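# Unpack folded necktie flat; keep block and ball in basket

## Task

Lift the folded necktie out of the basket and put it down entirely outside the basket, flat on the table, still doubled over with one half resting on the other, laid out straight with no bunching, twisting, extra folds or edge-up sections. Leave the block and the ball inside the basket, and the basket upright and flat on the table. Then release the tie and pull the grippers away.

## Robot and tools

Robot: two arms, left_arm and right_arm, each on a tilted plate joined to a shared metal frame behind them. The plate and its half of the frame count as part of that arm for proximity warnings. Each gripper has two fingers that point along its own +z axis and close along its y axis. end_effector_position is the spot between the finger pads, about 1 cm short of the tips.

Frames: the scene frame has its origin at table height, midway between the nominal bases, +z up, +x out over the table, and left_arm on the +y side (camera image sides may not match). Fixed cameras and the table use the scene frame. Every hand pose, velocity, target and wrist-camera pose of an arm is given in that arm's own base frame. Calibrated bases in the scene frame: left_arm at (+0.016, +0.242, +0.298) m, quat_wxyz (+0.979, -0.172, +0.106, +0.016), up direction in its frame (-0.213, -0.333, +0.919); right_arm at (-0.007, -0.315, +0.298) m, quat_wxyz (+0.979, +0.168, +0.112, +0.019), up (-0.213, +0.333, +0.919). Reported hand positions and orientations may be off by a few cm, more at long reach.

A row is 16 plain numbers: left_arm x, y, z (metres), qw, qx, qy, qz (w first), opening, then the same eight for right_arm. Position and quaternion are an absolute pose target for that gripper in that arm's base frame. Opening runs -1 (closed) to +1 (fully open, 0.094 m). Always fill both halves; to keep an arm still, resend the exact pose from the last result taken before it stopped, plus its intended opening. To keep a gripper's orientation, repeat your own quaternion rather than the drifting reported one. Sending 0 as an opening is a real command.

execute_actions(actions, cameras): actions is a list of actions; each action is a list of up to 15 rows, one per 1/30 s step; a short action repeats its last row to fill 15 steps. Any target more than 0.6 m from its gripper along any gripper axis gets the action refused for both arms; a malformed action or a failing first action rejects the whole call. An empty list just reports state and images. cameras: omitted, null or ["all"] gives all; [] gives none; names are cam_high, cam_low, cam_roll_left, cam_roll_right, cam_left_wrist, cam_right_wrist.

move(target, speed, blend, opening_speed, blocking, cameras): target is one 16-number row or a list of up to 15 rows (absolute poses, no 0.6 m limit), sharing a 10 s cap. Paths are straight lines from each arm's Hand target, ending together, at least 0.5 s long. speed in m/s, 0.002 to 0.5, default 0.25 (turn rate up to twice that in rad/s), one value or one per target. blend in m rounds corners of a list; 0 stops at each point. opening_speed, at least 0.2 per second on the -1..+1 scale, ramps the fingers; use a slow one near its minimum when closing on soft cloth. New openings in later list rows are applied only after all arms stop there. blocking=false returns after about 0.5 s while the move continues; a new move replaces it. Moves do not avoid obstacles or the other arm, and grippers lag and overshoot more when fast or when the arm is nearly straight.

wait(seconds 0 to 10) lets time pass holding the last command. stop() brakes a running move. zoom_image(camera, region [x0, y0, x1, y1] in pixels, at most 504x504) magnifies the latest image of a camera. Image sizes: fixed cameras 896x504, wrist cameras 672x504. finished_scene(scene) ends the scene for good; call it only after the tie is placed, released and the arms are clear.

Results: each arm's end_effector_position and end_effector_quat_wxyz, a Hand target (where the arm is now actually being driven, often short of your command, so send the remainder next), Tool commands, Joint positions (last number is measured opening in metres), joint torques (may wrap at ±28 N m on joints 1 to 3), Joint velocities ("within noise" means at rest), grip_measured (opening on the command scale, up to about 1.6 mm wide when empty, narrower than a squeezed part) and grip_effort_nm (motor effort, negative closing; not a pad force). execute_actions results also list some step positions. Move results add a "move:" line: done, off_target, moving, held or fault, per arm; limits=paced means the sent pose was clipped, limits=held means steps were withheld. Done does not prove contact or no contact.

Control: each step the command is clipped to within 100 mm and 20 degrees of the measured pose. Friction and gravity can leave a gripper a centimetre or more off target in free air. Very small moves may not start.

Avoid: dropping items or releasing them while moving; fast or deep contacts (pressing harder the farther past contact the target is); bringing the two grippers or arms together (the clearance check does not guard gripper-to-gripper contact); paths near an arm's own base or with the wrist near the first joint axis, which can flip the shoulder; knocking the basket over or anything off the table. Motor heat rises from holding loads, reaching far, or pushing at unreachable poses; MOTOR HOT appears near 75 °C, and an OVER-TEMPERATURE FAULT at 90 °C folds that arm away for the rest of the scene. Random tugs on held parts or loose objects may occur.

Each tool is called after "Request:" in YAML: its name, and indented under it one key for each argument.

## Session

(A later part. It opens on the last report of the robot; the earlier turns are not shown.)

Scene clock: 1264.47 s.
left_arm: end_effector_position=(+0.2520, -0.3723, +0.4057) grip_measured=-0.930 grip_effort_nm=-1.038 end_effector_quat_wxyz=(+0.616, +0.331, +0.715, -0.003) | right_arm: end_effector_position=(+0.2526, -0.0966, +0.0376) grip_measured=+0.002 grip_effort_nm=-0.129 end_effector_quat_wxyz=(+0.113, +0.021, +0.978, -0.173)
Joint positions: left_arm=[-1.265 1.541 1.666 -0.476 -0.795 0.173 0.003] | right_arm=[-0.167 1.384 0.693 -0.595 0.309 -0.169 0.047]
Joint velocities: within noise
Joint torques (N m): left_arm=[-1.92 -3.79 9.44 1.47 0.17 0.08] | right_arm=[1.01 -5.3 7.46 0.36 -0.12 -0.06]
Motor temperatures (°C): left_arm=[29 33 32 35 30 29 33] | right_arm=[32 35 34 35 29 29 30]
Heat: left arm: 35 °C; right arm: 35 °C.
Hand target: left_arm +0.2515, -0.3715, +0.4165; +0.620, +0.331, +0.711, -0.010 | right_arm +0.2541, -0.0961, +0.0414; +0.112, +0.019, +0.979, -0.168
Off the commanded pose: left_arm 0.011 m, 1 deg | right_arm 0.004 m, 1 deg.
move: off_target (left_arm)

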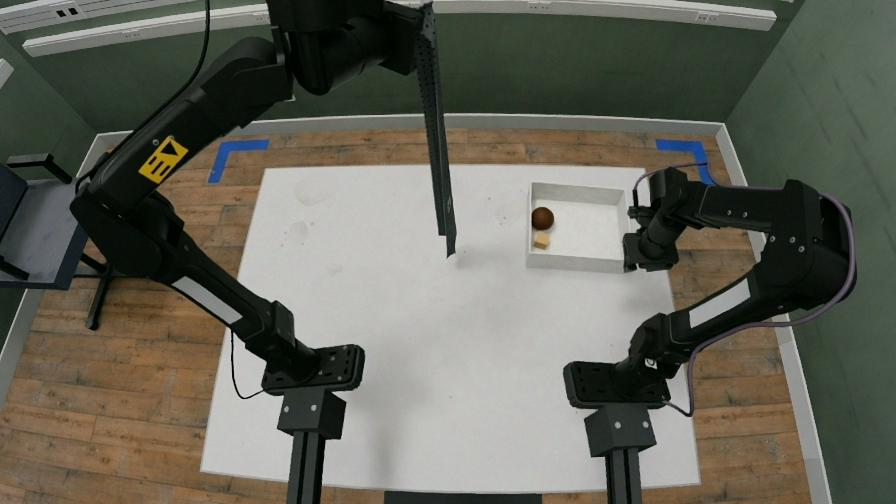

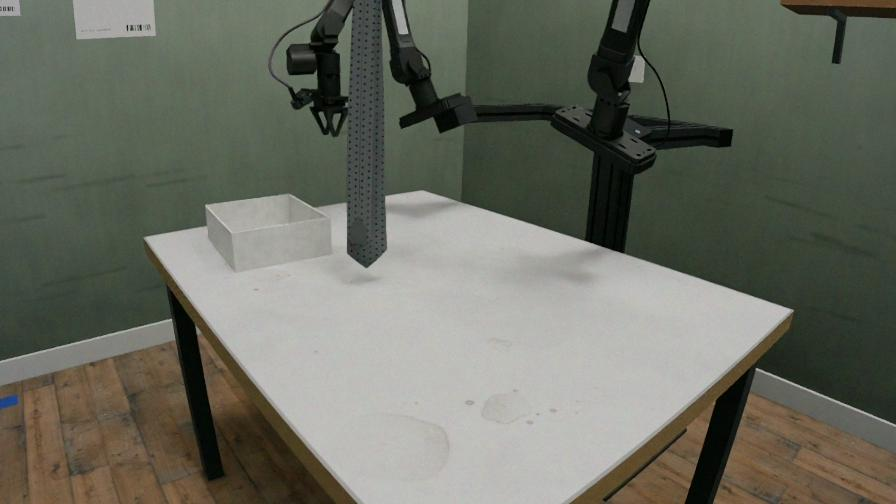

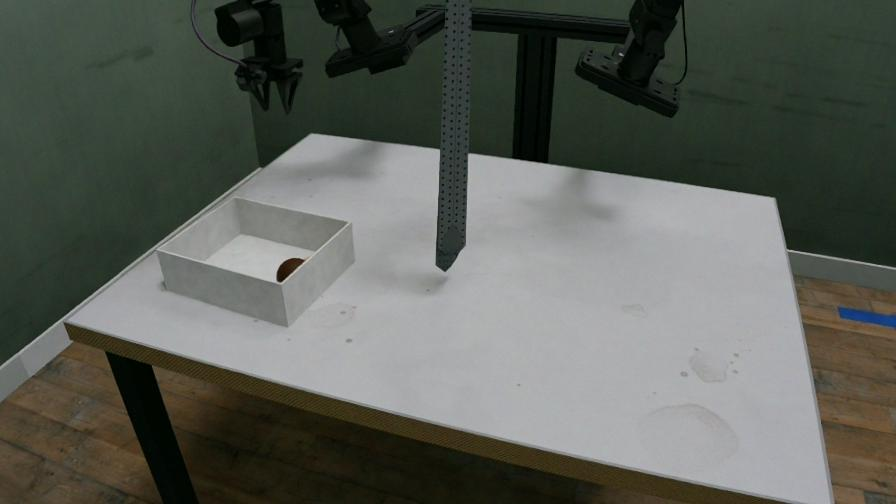

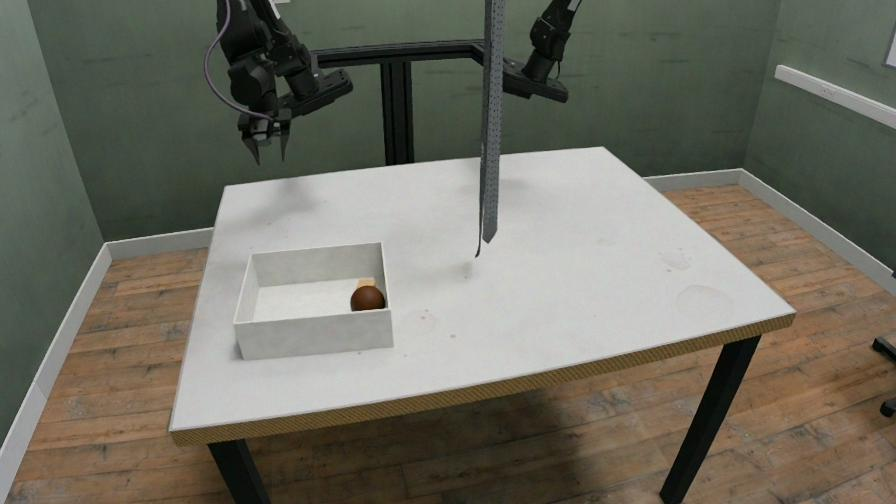

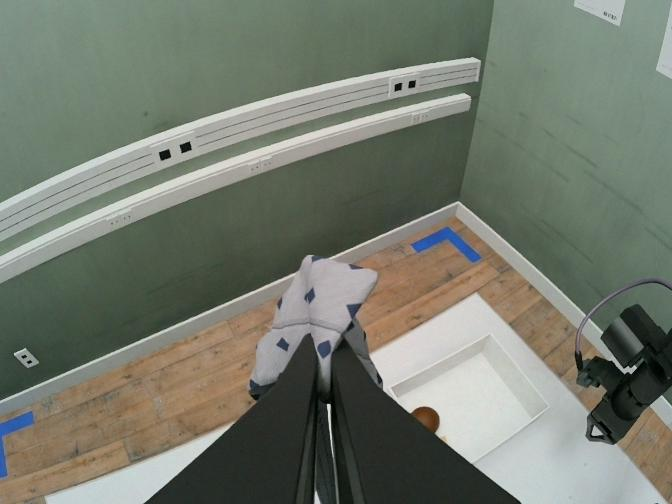

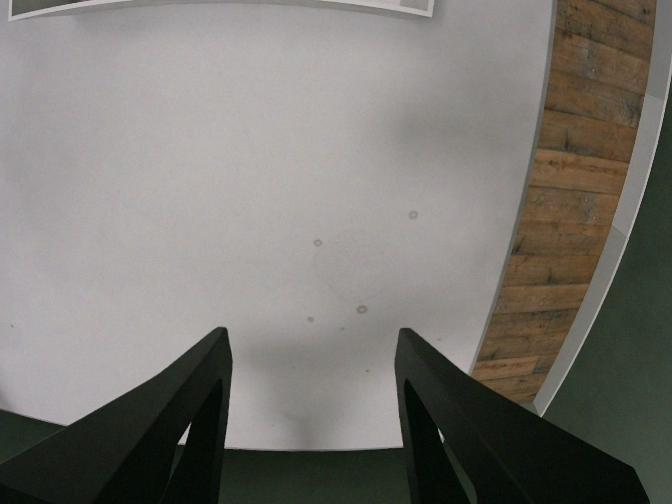

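Request:
move:
  target: [0.2517,-0.3717,0.4125,0.6951,-0.0305,0.6854,0.2137,-1,0.2542,-0.0961,0.0415,0.112,0.019,0.979,-0.168,0]
  speed: 0.2

Request:
zoom_image:
  camera: "cam_roll_right"
  region: [420, 150, 560, 280]

Request:
zoom_image:
  camera: "cam_low"
  region: [300, 170, 440, 300]

Request:
zoom_image:
  camera: "cam_high"
  region: [380, 160, 520, 290]

Scene clock: 1297.17 s.
left_arm: end_effector_position=(+0.2574, -0.3684, +0.4055) grip_measured=-0.930 grip_effort_nm=-1.043 end_effector_quat_wxyz=(+0.686, +0.040, +0.707, +0.167) | right_arm: end_effector_position=(+0.2527, -0.0965, +0.0376) grip_measured=+0.002 grip_effort_nm=-0.125 end_effector_quat_wxyz=(+0.113, +0.021, +0.978, -0.173)
Joint positions: left_arm=[-1.371 1.85 1.805 -0.171 -1.552 0.079 0.003] | right_arm=[-0.167 1.384 0.693 -0.595 0.308 -0.169 0.047]
Joint velocities: within noise
Joint torques (N m): left_arm=[-3.75 -6.02 8.54 1.33 -0.07 -0.05] | right_arm=[1.01 -5.3 7.46 0.36 -0.12 -0.06]
Motor temperatures (°C): left_arm=[29 32 31 37 30 29 33] | right_arm=[32 32 35 33 29 29 30]
Heat: left arm: 37 °C; right arm: 35 °C.
Hand target: left_arm +0.2520, -0.3714, +0.4122; +0.690, +0.029, +0.707, +0.152 | right_arm +0.2542, -0.0961, +0.0414; +0.112, +0.019, +0.979, -0.168
Off the commanded pose: left_arm 0.010 m, 10 deg | right_arm 0.004 m, 1 deg.
joint sent to its limit (left arm) — joint 5 (wrist yaw), lower limit. The joint targets are off in orientation, not in position.
move: off_target (left_arm)

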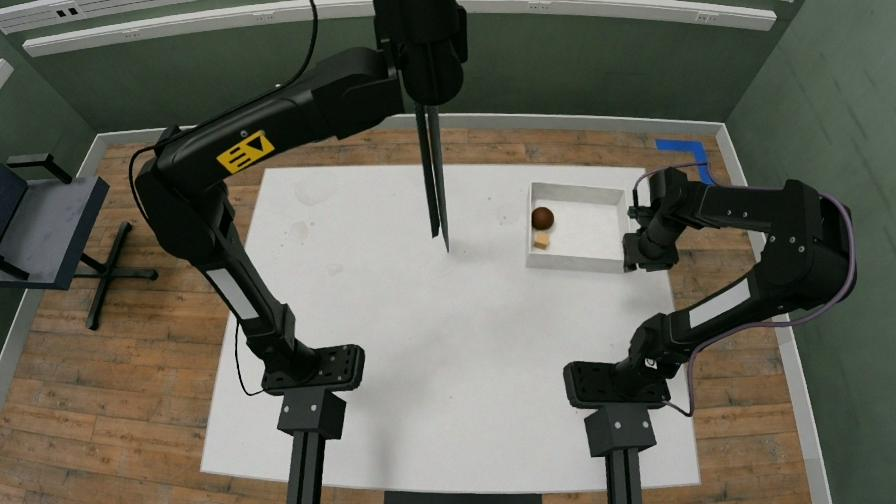

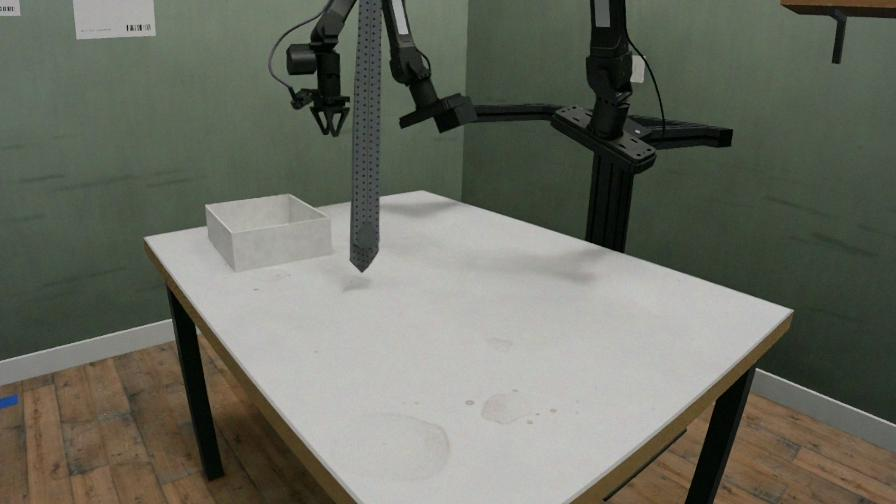

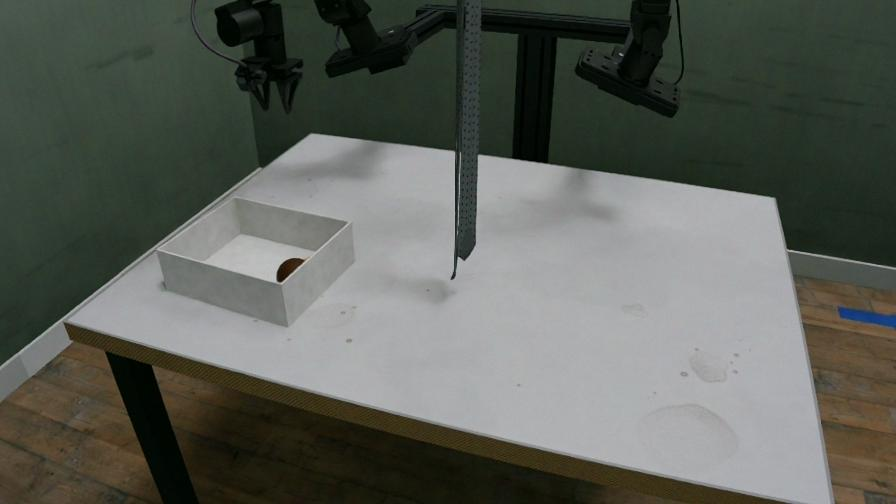

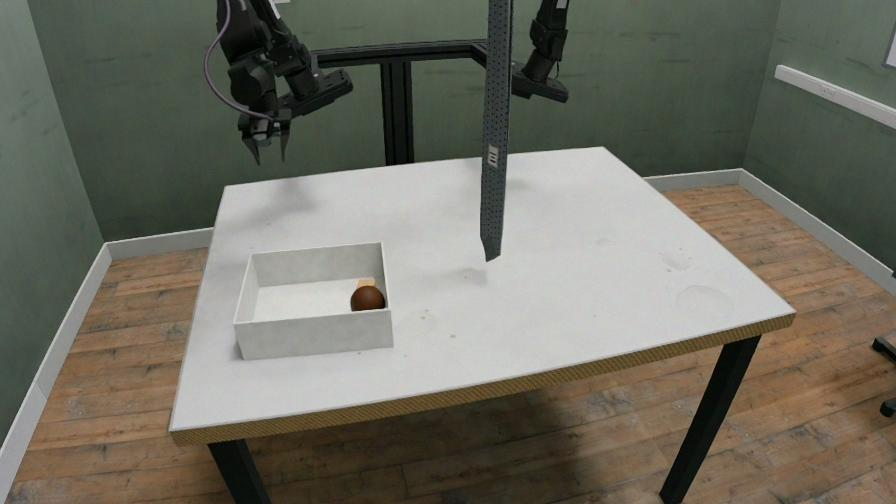

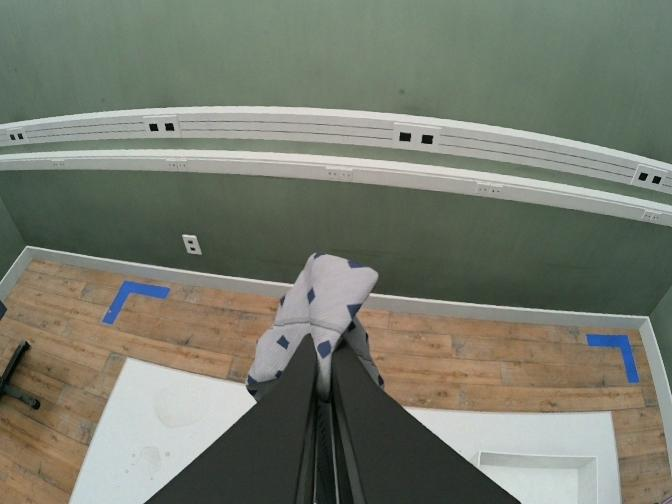

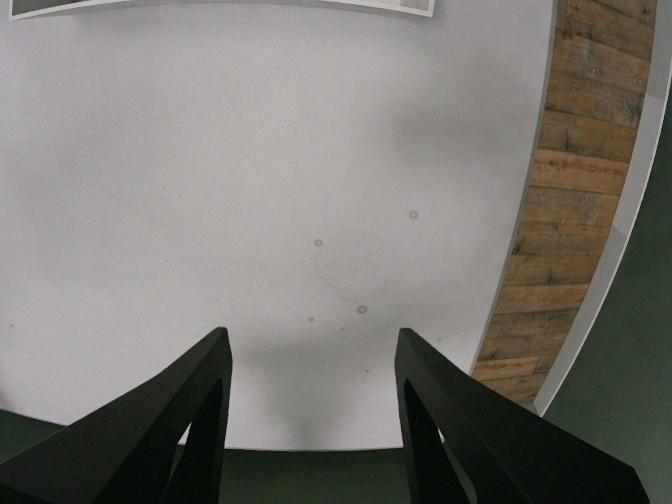

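Scaled by 3.600.

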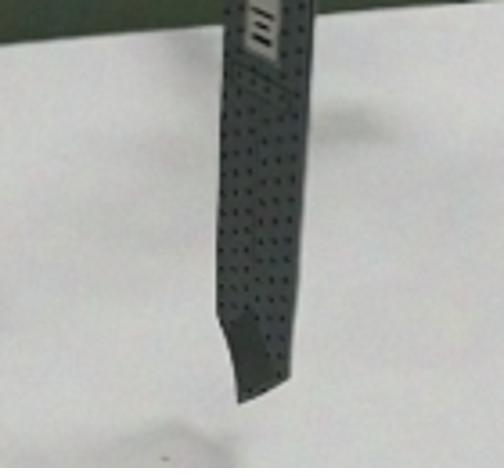

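Scaled by 3.600.

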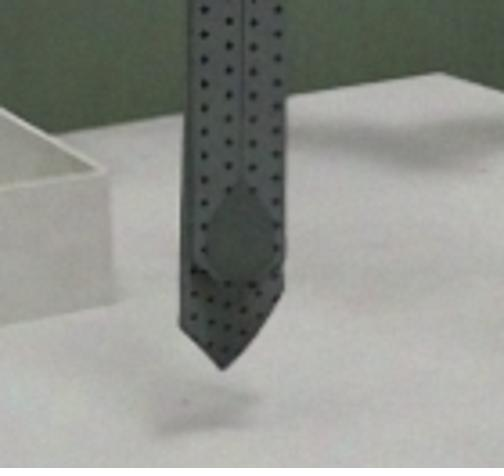

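Scaled by 3.600.

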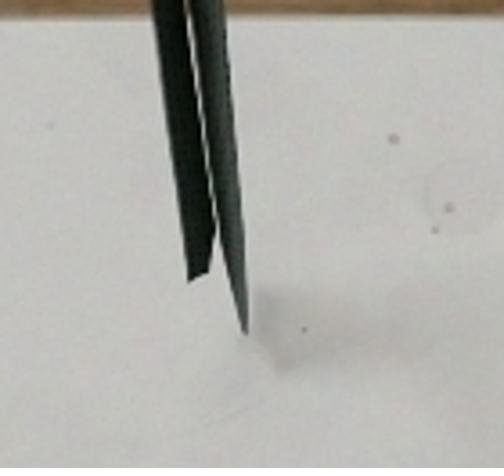

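Request:
move:
  target:
    - [0.2520,-0.3714,0.4122,0.690,0.029,0.707,0.152,-1,0.2840,0.2770,-0.1361,0.5865,-0.0675,0.7918,-0.1550,0.9]
    - [0.2520,-0.3714,0.4122,0.690,0.029,0.707,0.152,-1,0.3550,0.2635,-0.1650,0.5865,-0.0675,0.7918,-0.1550,0.9]
  speed: [0.2,0.1]

Scene clock: 1315.43 s.
left_arm: end_effector_position=(+0.2574, -0.3683, +0.4056) grip_measured=-0.930 grip_effort_nm=-1.048 end_effector_quat_wxyz=(+0.686, +0.039, +0.707, +0.166) | right_arm: end_effector_position=(+0.3558, +0.2666, -0.1536) grip_measured=+0.898 grip_effort_nm=0.081 end_effector_quat_wxyz=(+0.592, -0.060, +0.790, -0.150)
Joint positions: left_arm=[-1.371 1.85 1.805 -0.169 -1.553 0.079 0.003] | right_arm=[1.008 2.893 1.147 1.14 1.108 0.231 0.089]
Joint velocities: within noise
Joint torques (N m): left_arm=[-3.79 -6.15 8.39 1.33 -0.05 -0.05] | right_arm=[3.77 -7.83 4.9 1.75 0.04 -0.07]
Motor temperatures (°C): left_arm=[30 32 31 36 30 29 33] | right_arm=[32 32 35 33 29 29 30]
Heat: left arm: 36 °C; right arm: 35 °C.
Hand target: left_arm +0.2520, -0.3712, +0.4119; +0.690, +0.029, +0.707, +0.152 | right_arm +0.3547, +0.2633, -0.1647; +0.586, -0.067, +0.792, -0.155
Off the commanded pose: left_arm 0.009 m, 2 deg | right_arm 0.012 m, 1 deg.
joint sent to its limit (left arm) — joint 5 (wrist yaw), lower limit. The joint targets still meet the commanded pose.
move: off_target (right_arm)

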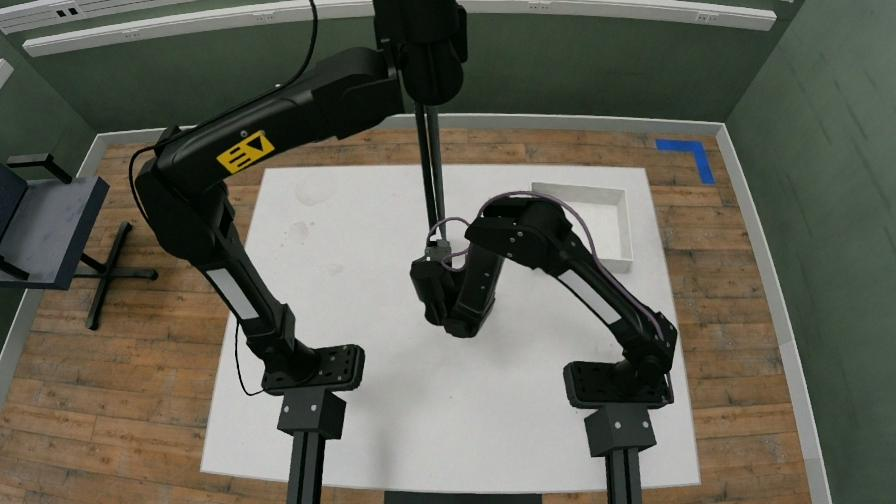

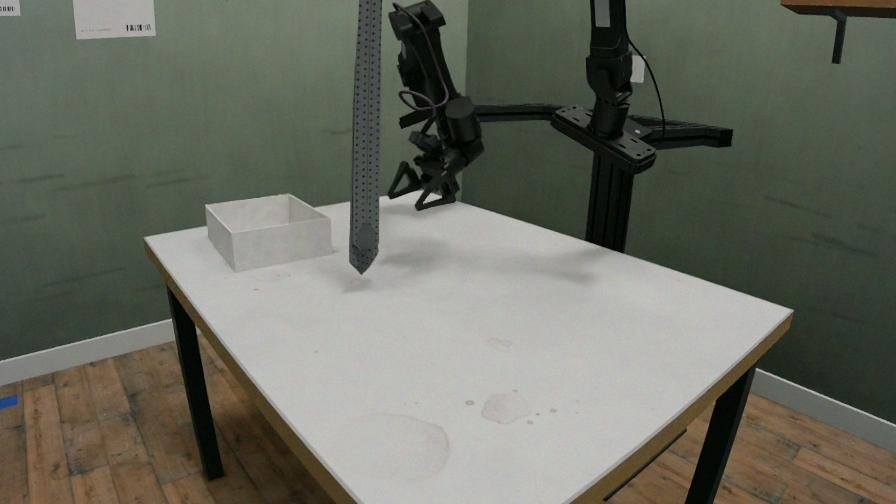

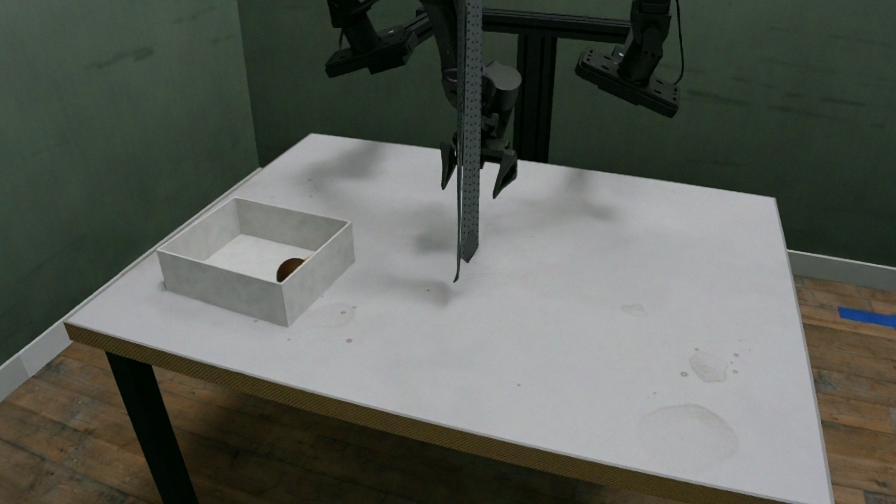

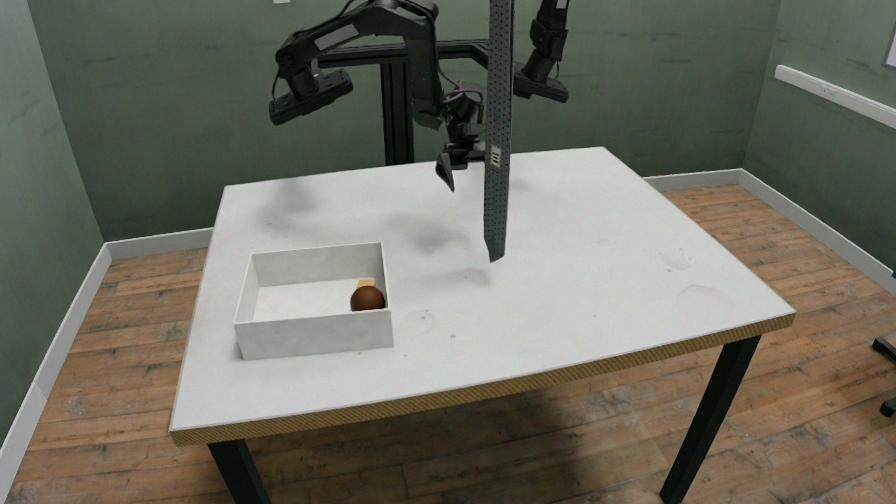

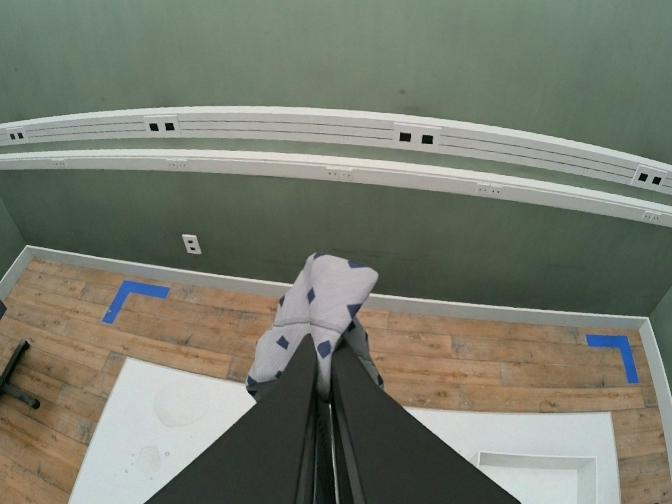

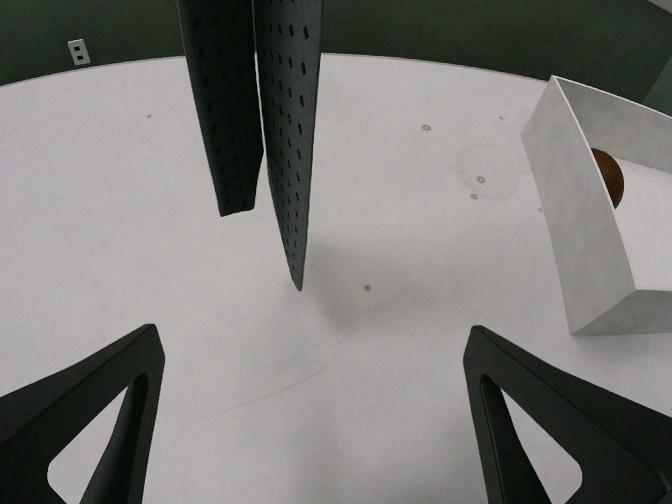

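Request:
move:
  target:
    - [0.2520,-0.3714,0.4122,0.690,0.029,0.707,0.152,-1,0.3560,0.2776,-0.1700,0.5865,-0.0675,0.7918,-0.1550,0.9]
    - [0.2520,-0.3714,0.4122,0.690,0.029,0.707,0.152,-1,0.4100,0.2670,-0.1900,0.5865,-0.0675,0.7918,-0.1550,0.9]
  speed: 0.06
  cameras: ["cam_right_wrist","cam_roll_left","cam_roll_right","cam_low"]

Scene clock: 1325.73 s.
left_arm: end_effector_position=(+0.2574, -0.3683, +0.4056) grip_measured=-0.930 grip_effort_nm=-1.043 end_effector_quat_wxyz=(+0.686, +0.039, +0.707, +0.166) | right_arm: end_effector_position=(+0.4109, +0.2713, -0.1771) grip_measured=+0.898 grip_effort_nm=0.076 end_effector_quat_wxyz=(+0.592, -0.060, +0.789, -0.151)
Joint positions: left_arm=[-1.371 1.85 1.805 -0.169 -1.553 0.079 0.003] | right_arm=[0.893 3.021 1.377 1.147 1.011 0.105 0.089]
Joint velocities: within noise
Joint torques (N m): left_arm=[-3.81 -6.12 8.36 1.32 -0.05 -0.05] | right_arm=[4.07 -8.43 5.39 1.81 -0.05 -0.05]
Motor temperatures (°C): left_arm=[30 32 31 36 30 29 33] | right_arm=[32 32 35 34 29 29 30]
Heat: left arm: 36 °C; right arm: 35 °C.
Hand target: left_arm +0.2520, -0.3712, +0.4120; +0.690, +0.029, +0.707, +0.152 | right_arm +0.4096, +0.2667, -0.1896; +0.586, -0.067, +0.792, -0.155
Off the commanded pose: left_arm 0.009 m, 2 deg | right_arm 0.014 m, 1 deg.
joint sent to its limit (left arm) — joint 5 (wrist yaw), lower limit. The joint targets still meet the commanded pose.
move: off_target (right_arm)
Images, in order (width x height): cam_low 896x504, cam_roll_left 896x504, cam_roll_right 896x504, cam_right_wrist 672x504.

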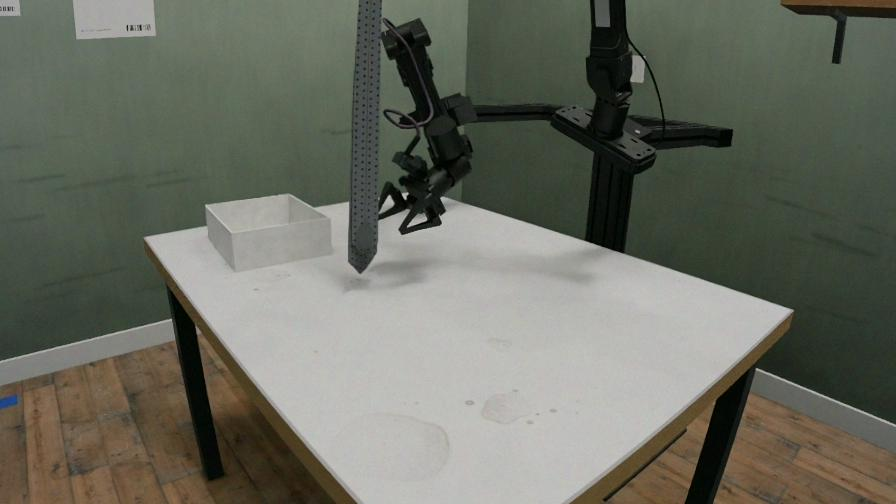

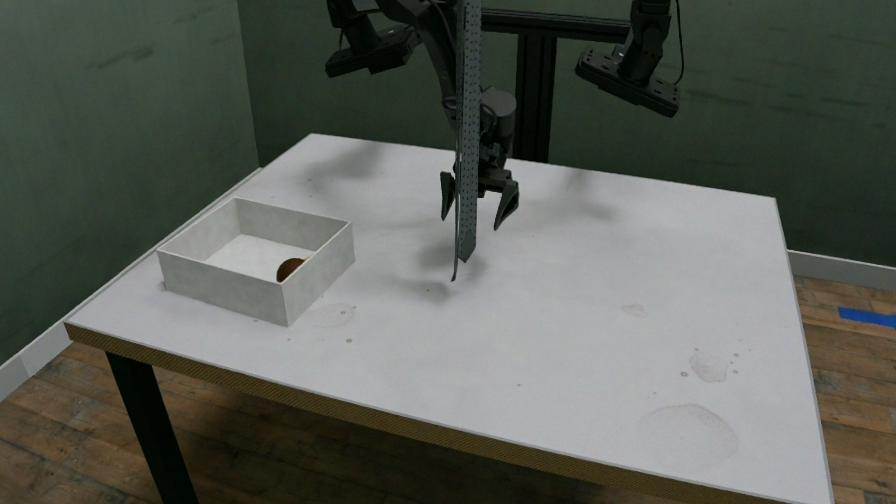

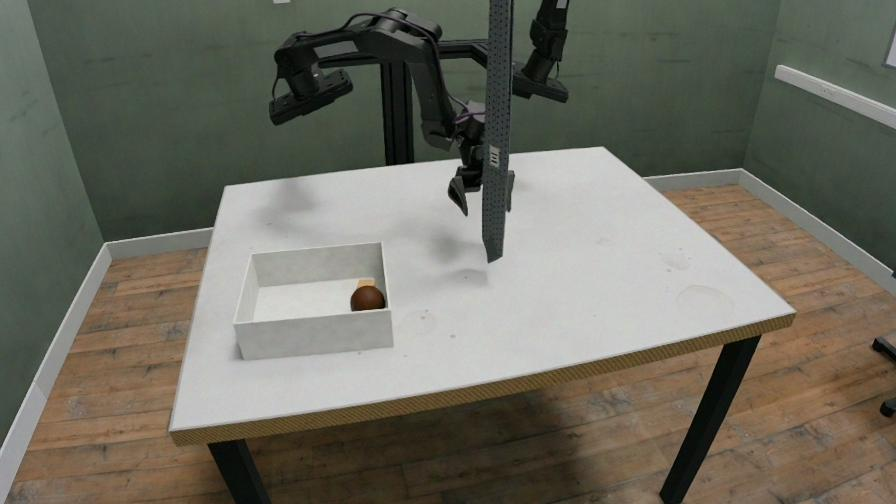

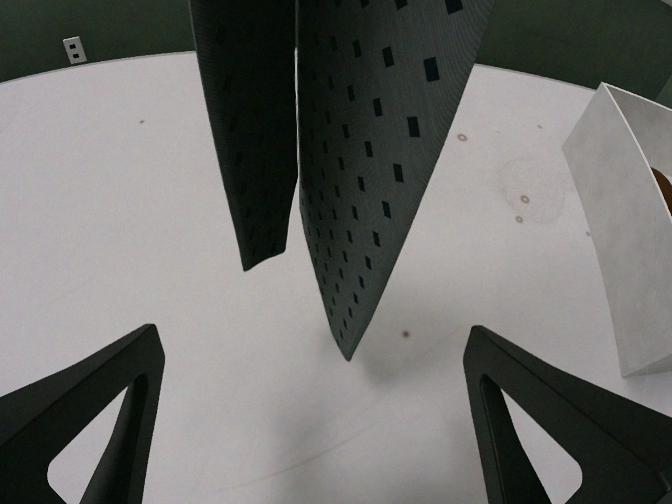

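Request:
move:
  target: [0.2520,-0.3714,0.4122,0.690,0.029,0.707,0.152,-1,0.4470,0.2580,-0.2080,0.5865,-0.0675,0.7918,-0.1550,0.9]
  speed: 0.05
  cameras: ["cam_right_wrist","cam_roll_left","cam_roll_right","cam_low","cam_high"]

Scene clock: 1334.07 s.
left_arm: end_effector_position=(+0.2574, -0.3683, +0.4056) grip_measured=-0.930 grip_effort_nm=-1.057 end_effector_quat_wxyz=(+0.686, +0.039, +0.707, +0.166) | right_arm: end_effector_position=(+0.4493, +0.2640, -0.1904) grip_measured=+0.898 grip_effort_nm=0.076 end_effector_quat_wxyz=(+0.596, -0.054, +0.788, -0.144)
Joint positions: left_arm=[-1.371 1.85 1.805 -0.169 -1.553 0.079 0.003] | right_arm=[0.807 3.102 1.519 1.153 0.931 0.047 0.089]
Joint velocities: within noise
Joint torques (N m): left_arm=[-3.79 -6.11 8.4 1.34 -0.05 -0.05] | right_arm=[4.26 -8.75 5.6 1.64 -0.09 -0.07]
Motor temperatures (°C): left_arm=[30 32 31 35 29 29 33] | right_arm=[32 33 35 35 29 29 30]
Heat: left arm: 35 °C; right arm: 35 °C.
Hand target: left_arm +0.2520, -0.3712, +0.4119; +0.690, +0.029, +0.707, +0.152 | right_arm +0.4462, +0.2575, -0.2070; +0.583, -0.068, +0.795, -0.154
Off the commanded pose: left_arm 0.009 m, 2 deg | right_arm 0.019 m, 2 deg.
joint sent to its limit (left arm) — joint 5 (wrist yaw), lower limit. The joint targets still meet the commanded pose.
joint sent to its limit (right arm) — joint 2 (shoulder), upper limit. The joint targets still meet the commanded pose.
move: off_target (right_arm)
Images, in order (width x height): cam_high 896x504, cam_low 896x504, cam_roll_left 896x504, cam_roll_right 896x504, cam_right_wrist 672x504.

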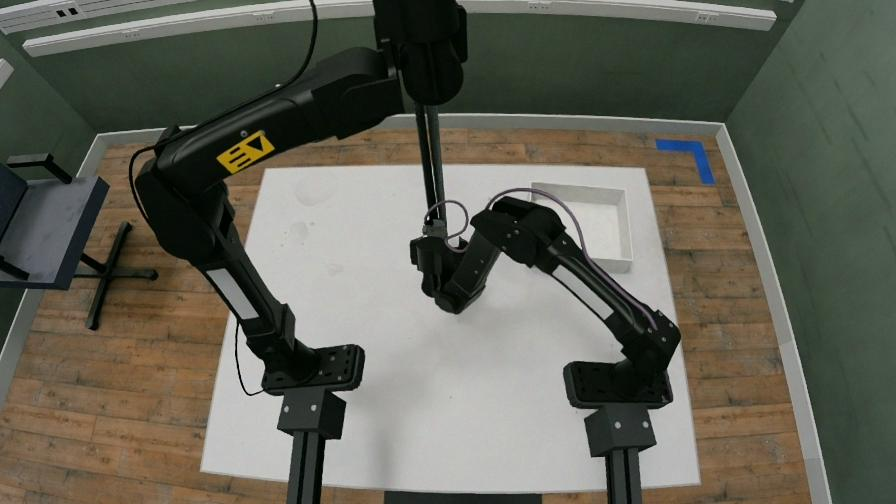

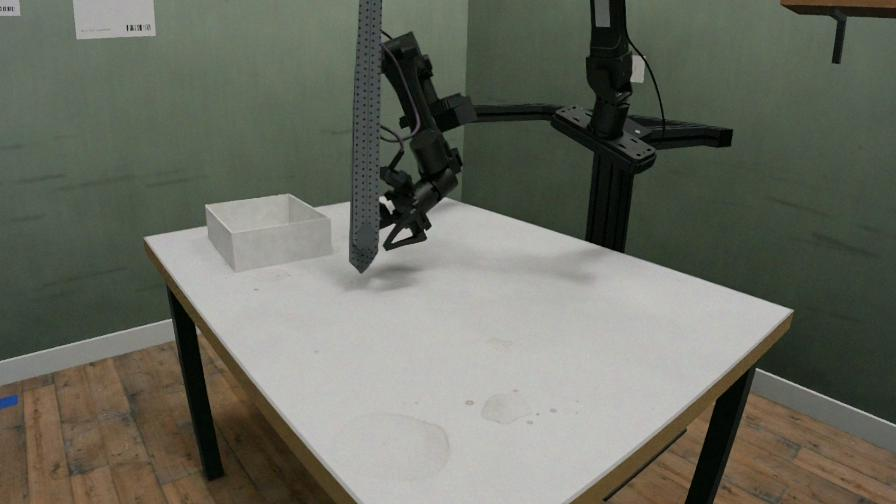

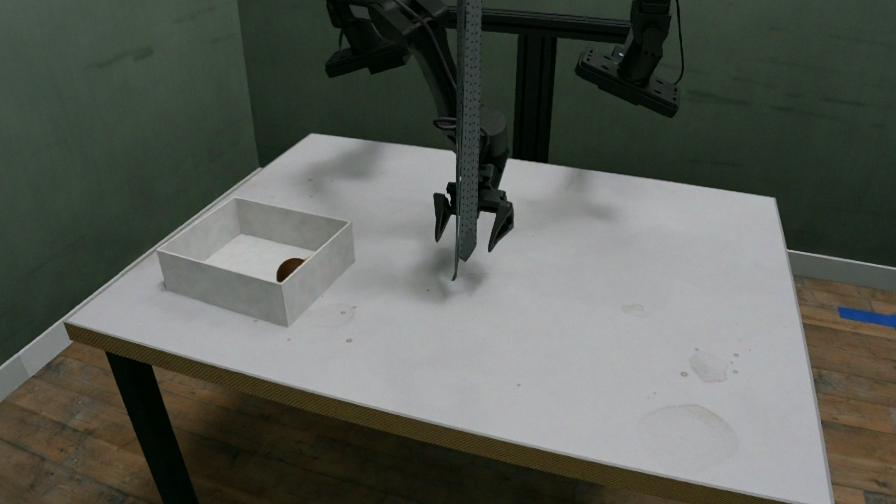

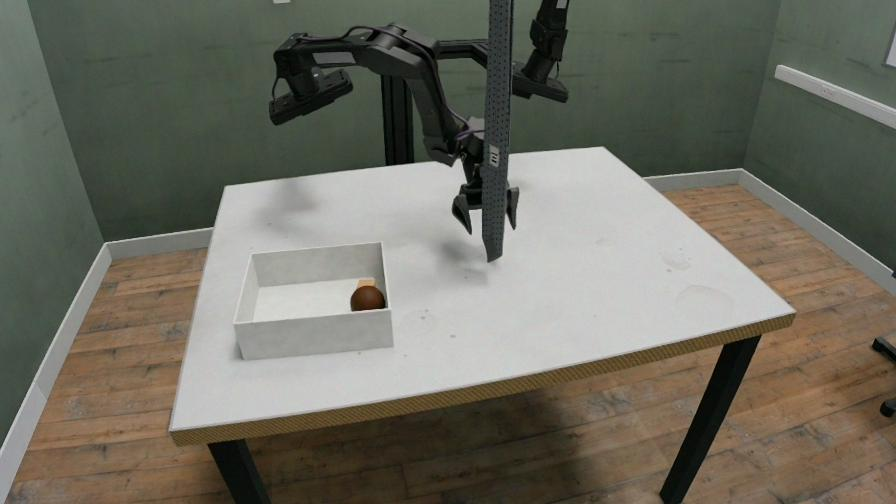

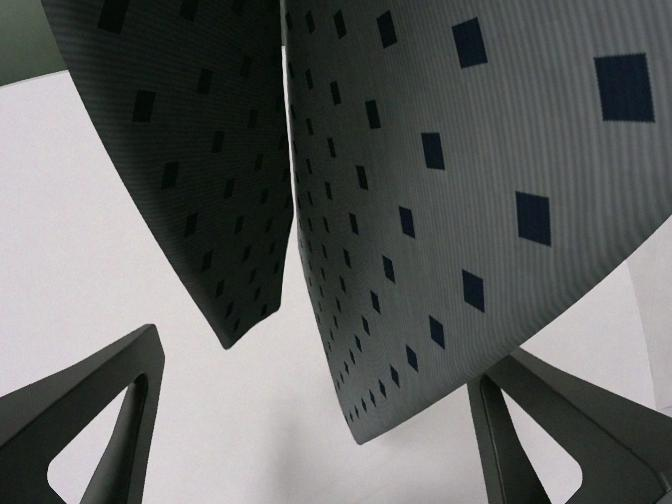

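Request:
move:
  target: [0.2520,-0.3714,0.4122,0.690,0.029,0.707,0.152,-1,0.4480,0.2650,-0.1880,0.5865,-0.0675,0.7918,-0.1550,0.9]
  speed: 0.05
  cameras: ["cam_right_wrist","cam_roll_left","cam_roll_right"]

Scene clock: 1350.13 s.
left_arm: end_effector_position=(+0.2574, -0.3683, +0.4056) grip_measured=-0.930 grip_effort_nm=-1.048 end_effector_quat_wxyz=(+0.686, +0.039, +0.707, +0.166) | right_arm: end_effector_position=(+0.4493, +0.2642, -0.1905) grip_measured=+0.898 grip_effort_nm=0.076 end_effector_quat_wxyz=(+0.595, -0.057, +0.788, -0.146)
Joint positions: left_arm=[-1.371 1.85 1.805 -0.169 -1.553 0.079 0.003] | right_arm=[0.807 3.102 1.519 1.153 0.93 0.04 0.089]
Joint velocities: within noise
Joint torques (N m): left_arm=[-3.74 -6.12 8.38 1.31 -0.04 -0.04] | right_arm=[4.97 -13.3 2.8 1.53 0.05 -0.09]
Motor temperatures (°C): left_arm=[30 32 31 35 29 29 33] | right_arm=[32 34 34 35 29 29 30]
Heat: left arm: 35 °C; right arm: 35 °C.
Hand target: left_arm +0.2520, -0.3712, +0.4119; +0.690, +0.029, +0.707, +0.152 | right_arm +0.4480, +0.2650, -0.1879; +0.587, -0.068, +0.792, -0.155
Off the commanded pose: left_arm 0.009 m, 2 deg | right_arm 0.003 m, 2 deg.
joint sent to its limit (left arm) — joint 5 (wrist yaw), lower limit. The joint targets still meet the commanded pose.
move: done
Images, in order (width x height): cam_roll_left 896x504, cam_roll_right 896x504, cam_right_wrist 672x504.

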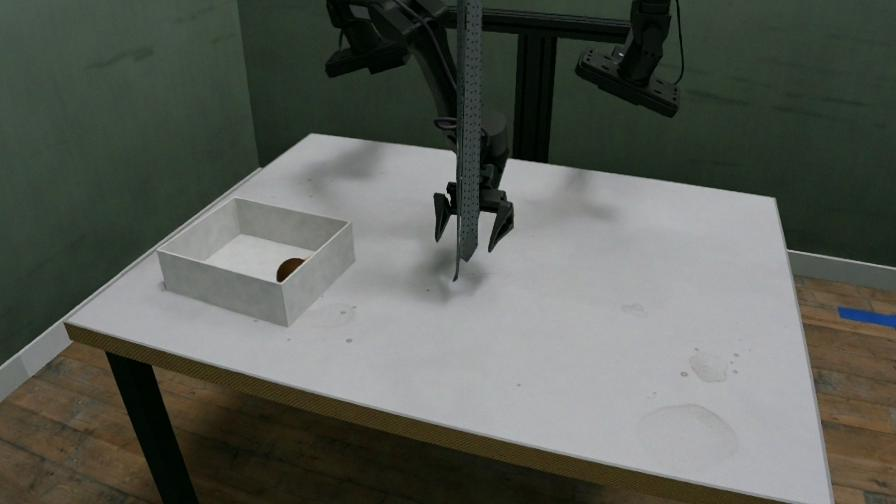

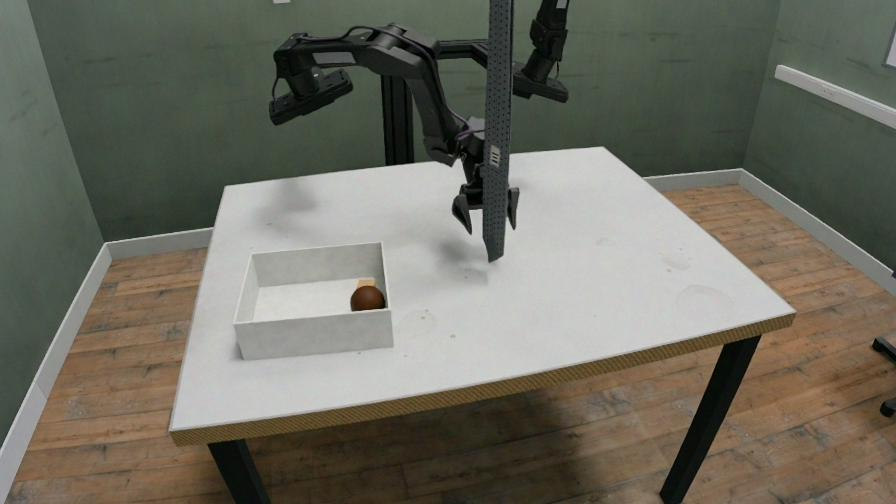

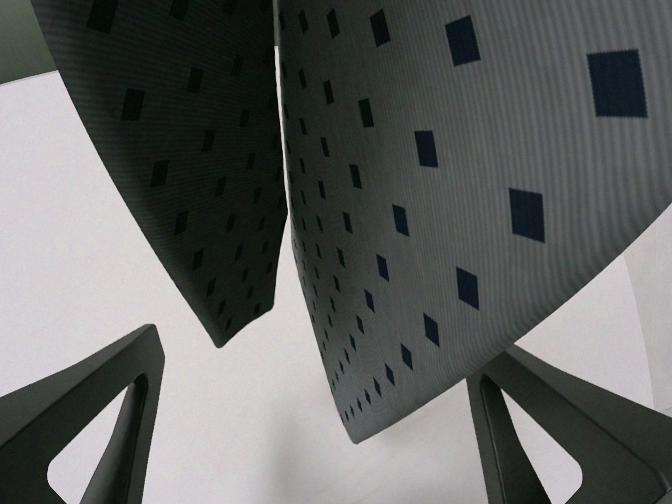

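Request:
move:
  target: [0.2520,-0.3714,0.4122,0.690,0.029,0.707,0.152,-1,0.4520,0.2710,-0.1720,0.5865,-0.0675,0.7918,-0.1550,0.9]
  speed: 0.05
  cameras: ["cam_right_wrist","cam_roll_left","cam_low"]

Scene clock: 1355.73 s.
left_arm: end_effector_position=(+0.2574, -0.3683, +0.4057) grip_measured=-0.930 grip_effort_nm=-1.048 end_effector_quat_wxyz=(+0.686, +0.039, +0.707, +0.166) | right_arm: end_effector_position=(+0.4548, +0.2699, -0.1739) grip_measured=+0.898 grip_effort_nm=0.071 end_effector_quat_wxyz=(+0.596, -0.057, +0.788, -0.146)
Joint positions: left_arm=[-1.371 1.85 1.805 -0.168 -1.553 0.079 0.003] | right_arm=[0.807 3.049 1.502 1.12 0.93 0.038 0.089]
Joint velocities: left_arm=[within noise] | right_arm=[-0.022 0.017 -0.002 -0.066 0.051 -0.154 0]
Joint torques (N m): left_arm=[-3.78 -6.09 8.34 1.33 -0.05 -0.05] | right_arm=[5.24 -13.37 2.92 1.49 0.08 -0.03]
Motor temperatures (°C): left_arm=[30 32 31 35 29 29 33] | right_arm=[33 35 34 35 29 29 30]
Heat: left arm: 35 °C; right arm: 35 °C.
Hand target: left_arm +0.2520, -0.3713, +0.4120; +0.690, +0.029, +0.707, +0.152 | right_arm +0.4520, +0.2709, -0.1719; +0.587, -0.068, +0.791, -0.155
Off the commanded pose: left_arm 0.009 m, 2 deg | right_arm 0.004 m, 2 deg.
joint sent to its limit (left arm) — joint 5 (wrist yaw), lower limit. The joint targets still meet the commanded pose.
move: done
Images, in order (width x height): cam_low 896x504, cam_roll_left 896x504, cam_right_wrist 672x504.

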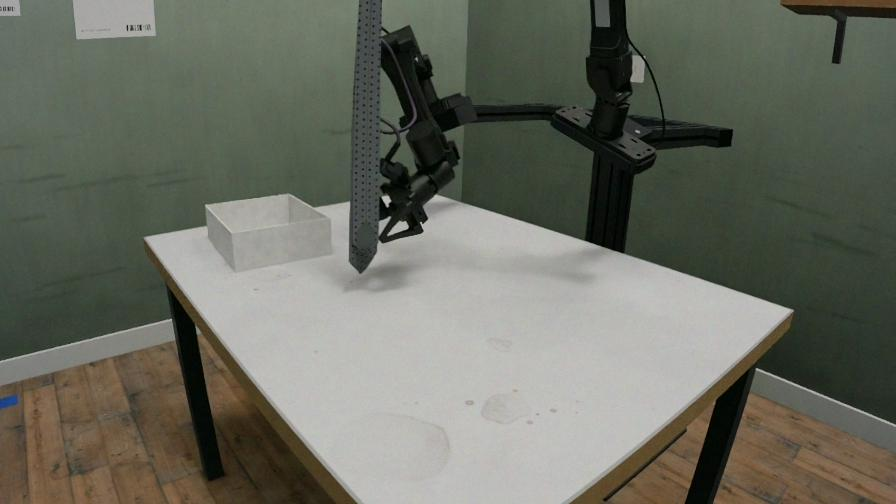

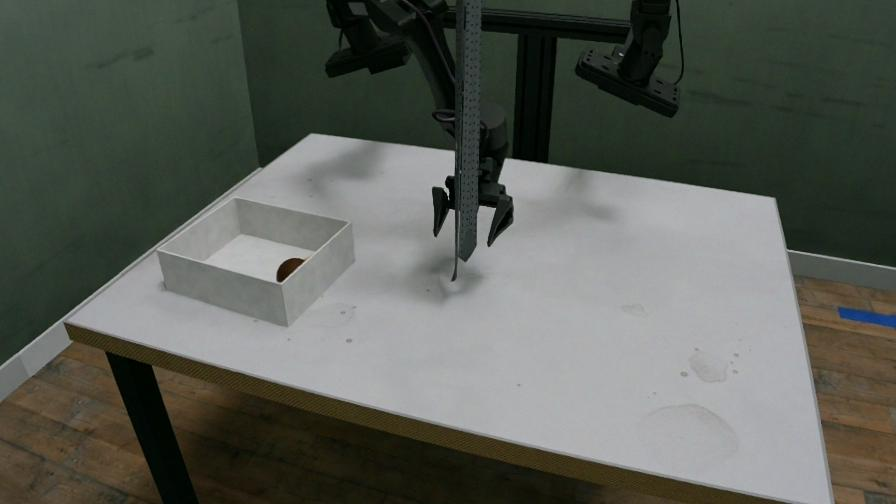

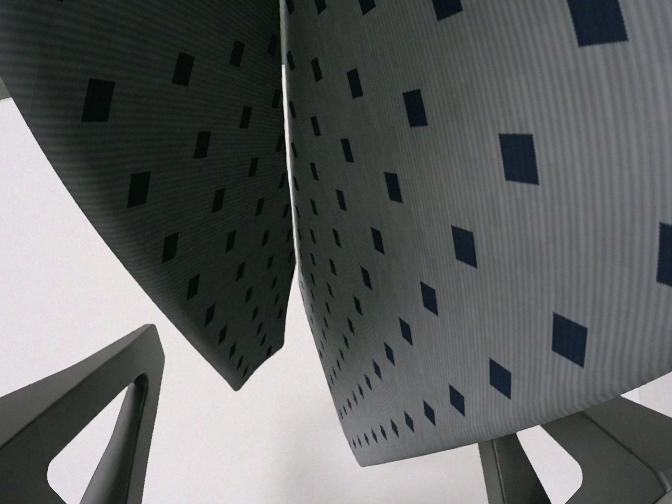

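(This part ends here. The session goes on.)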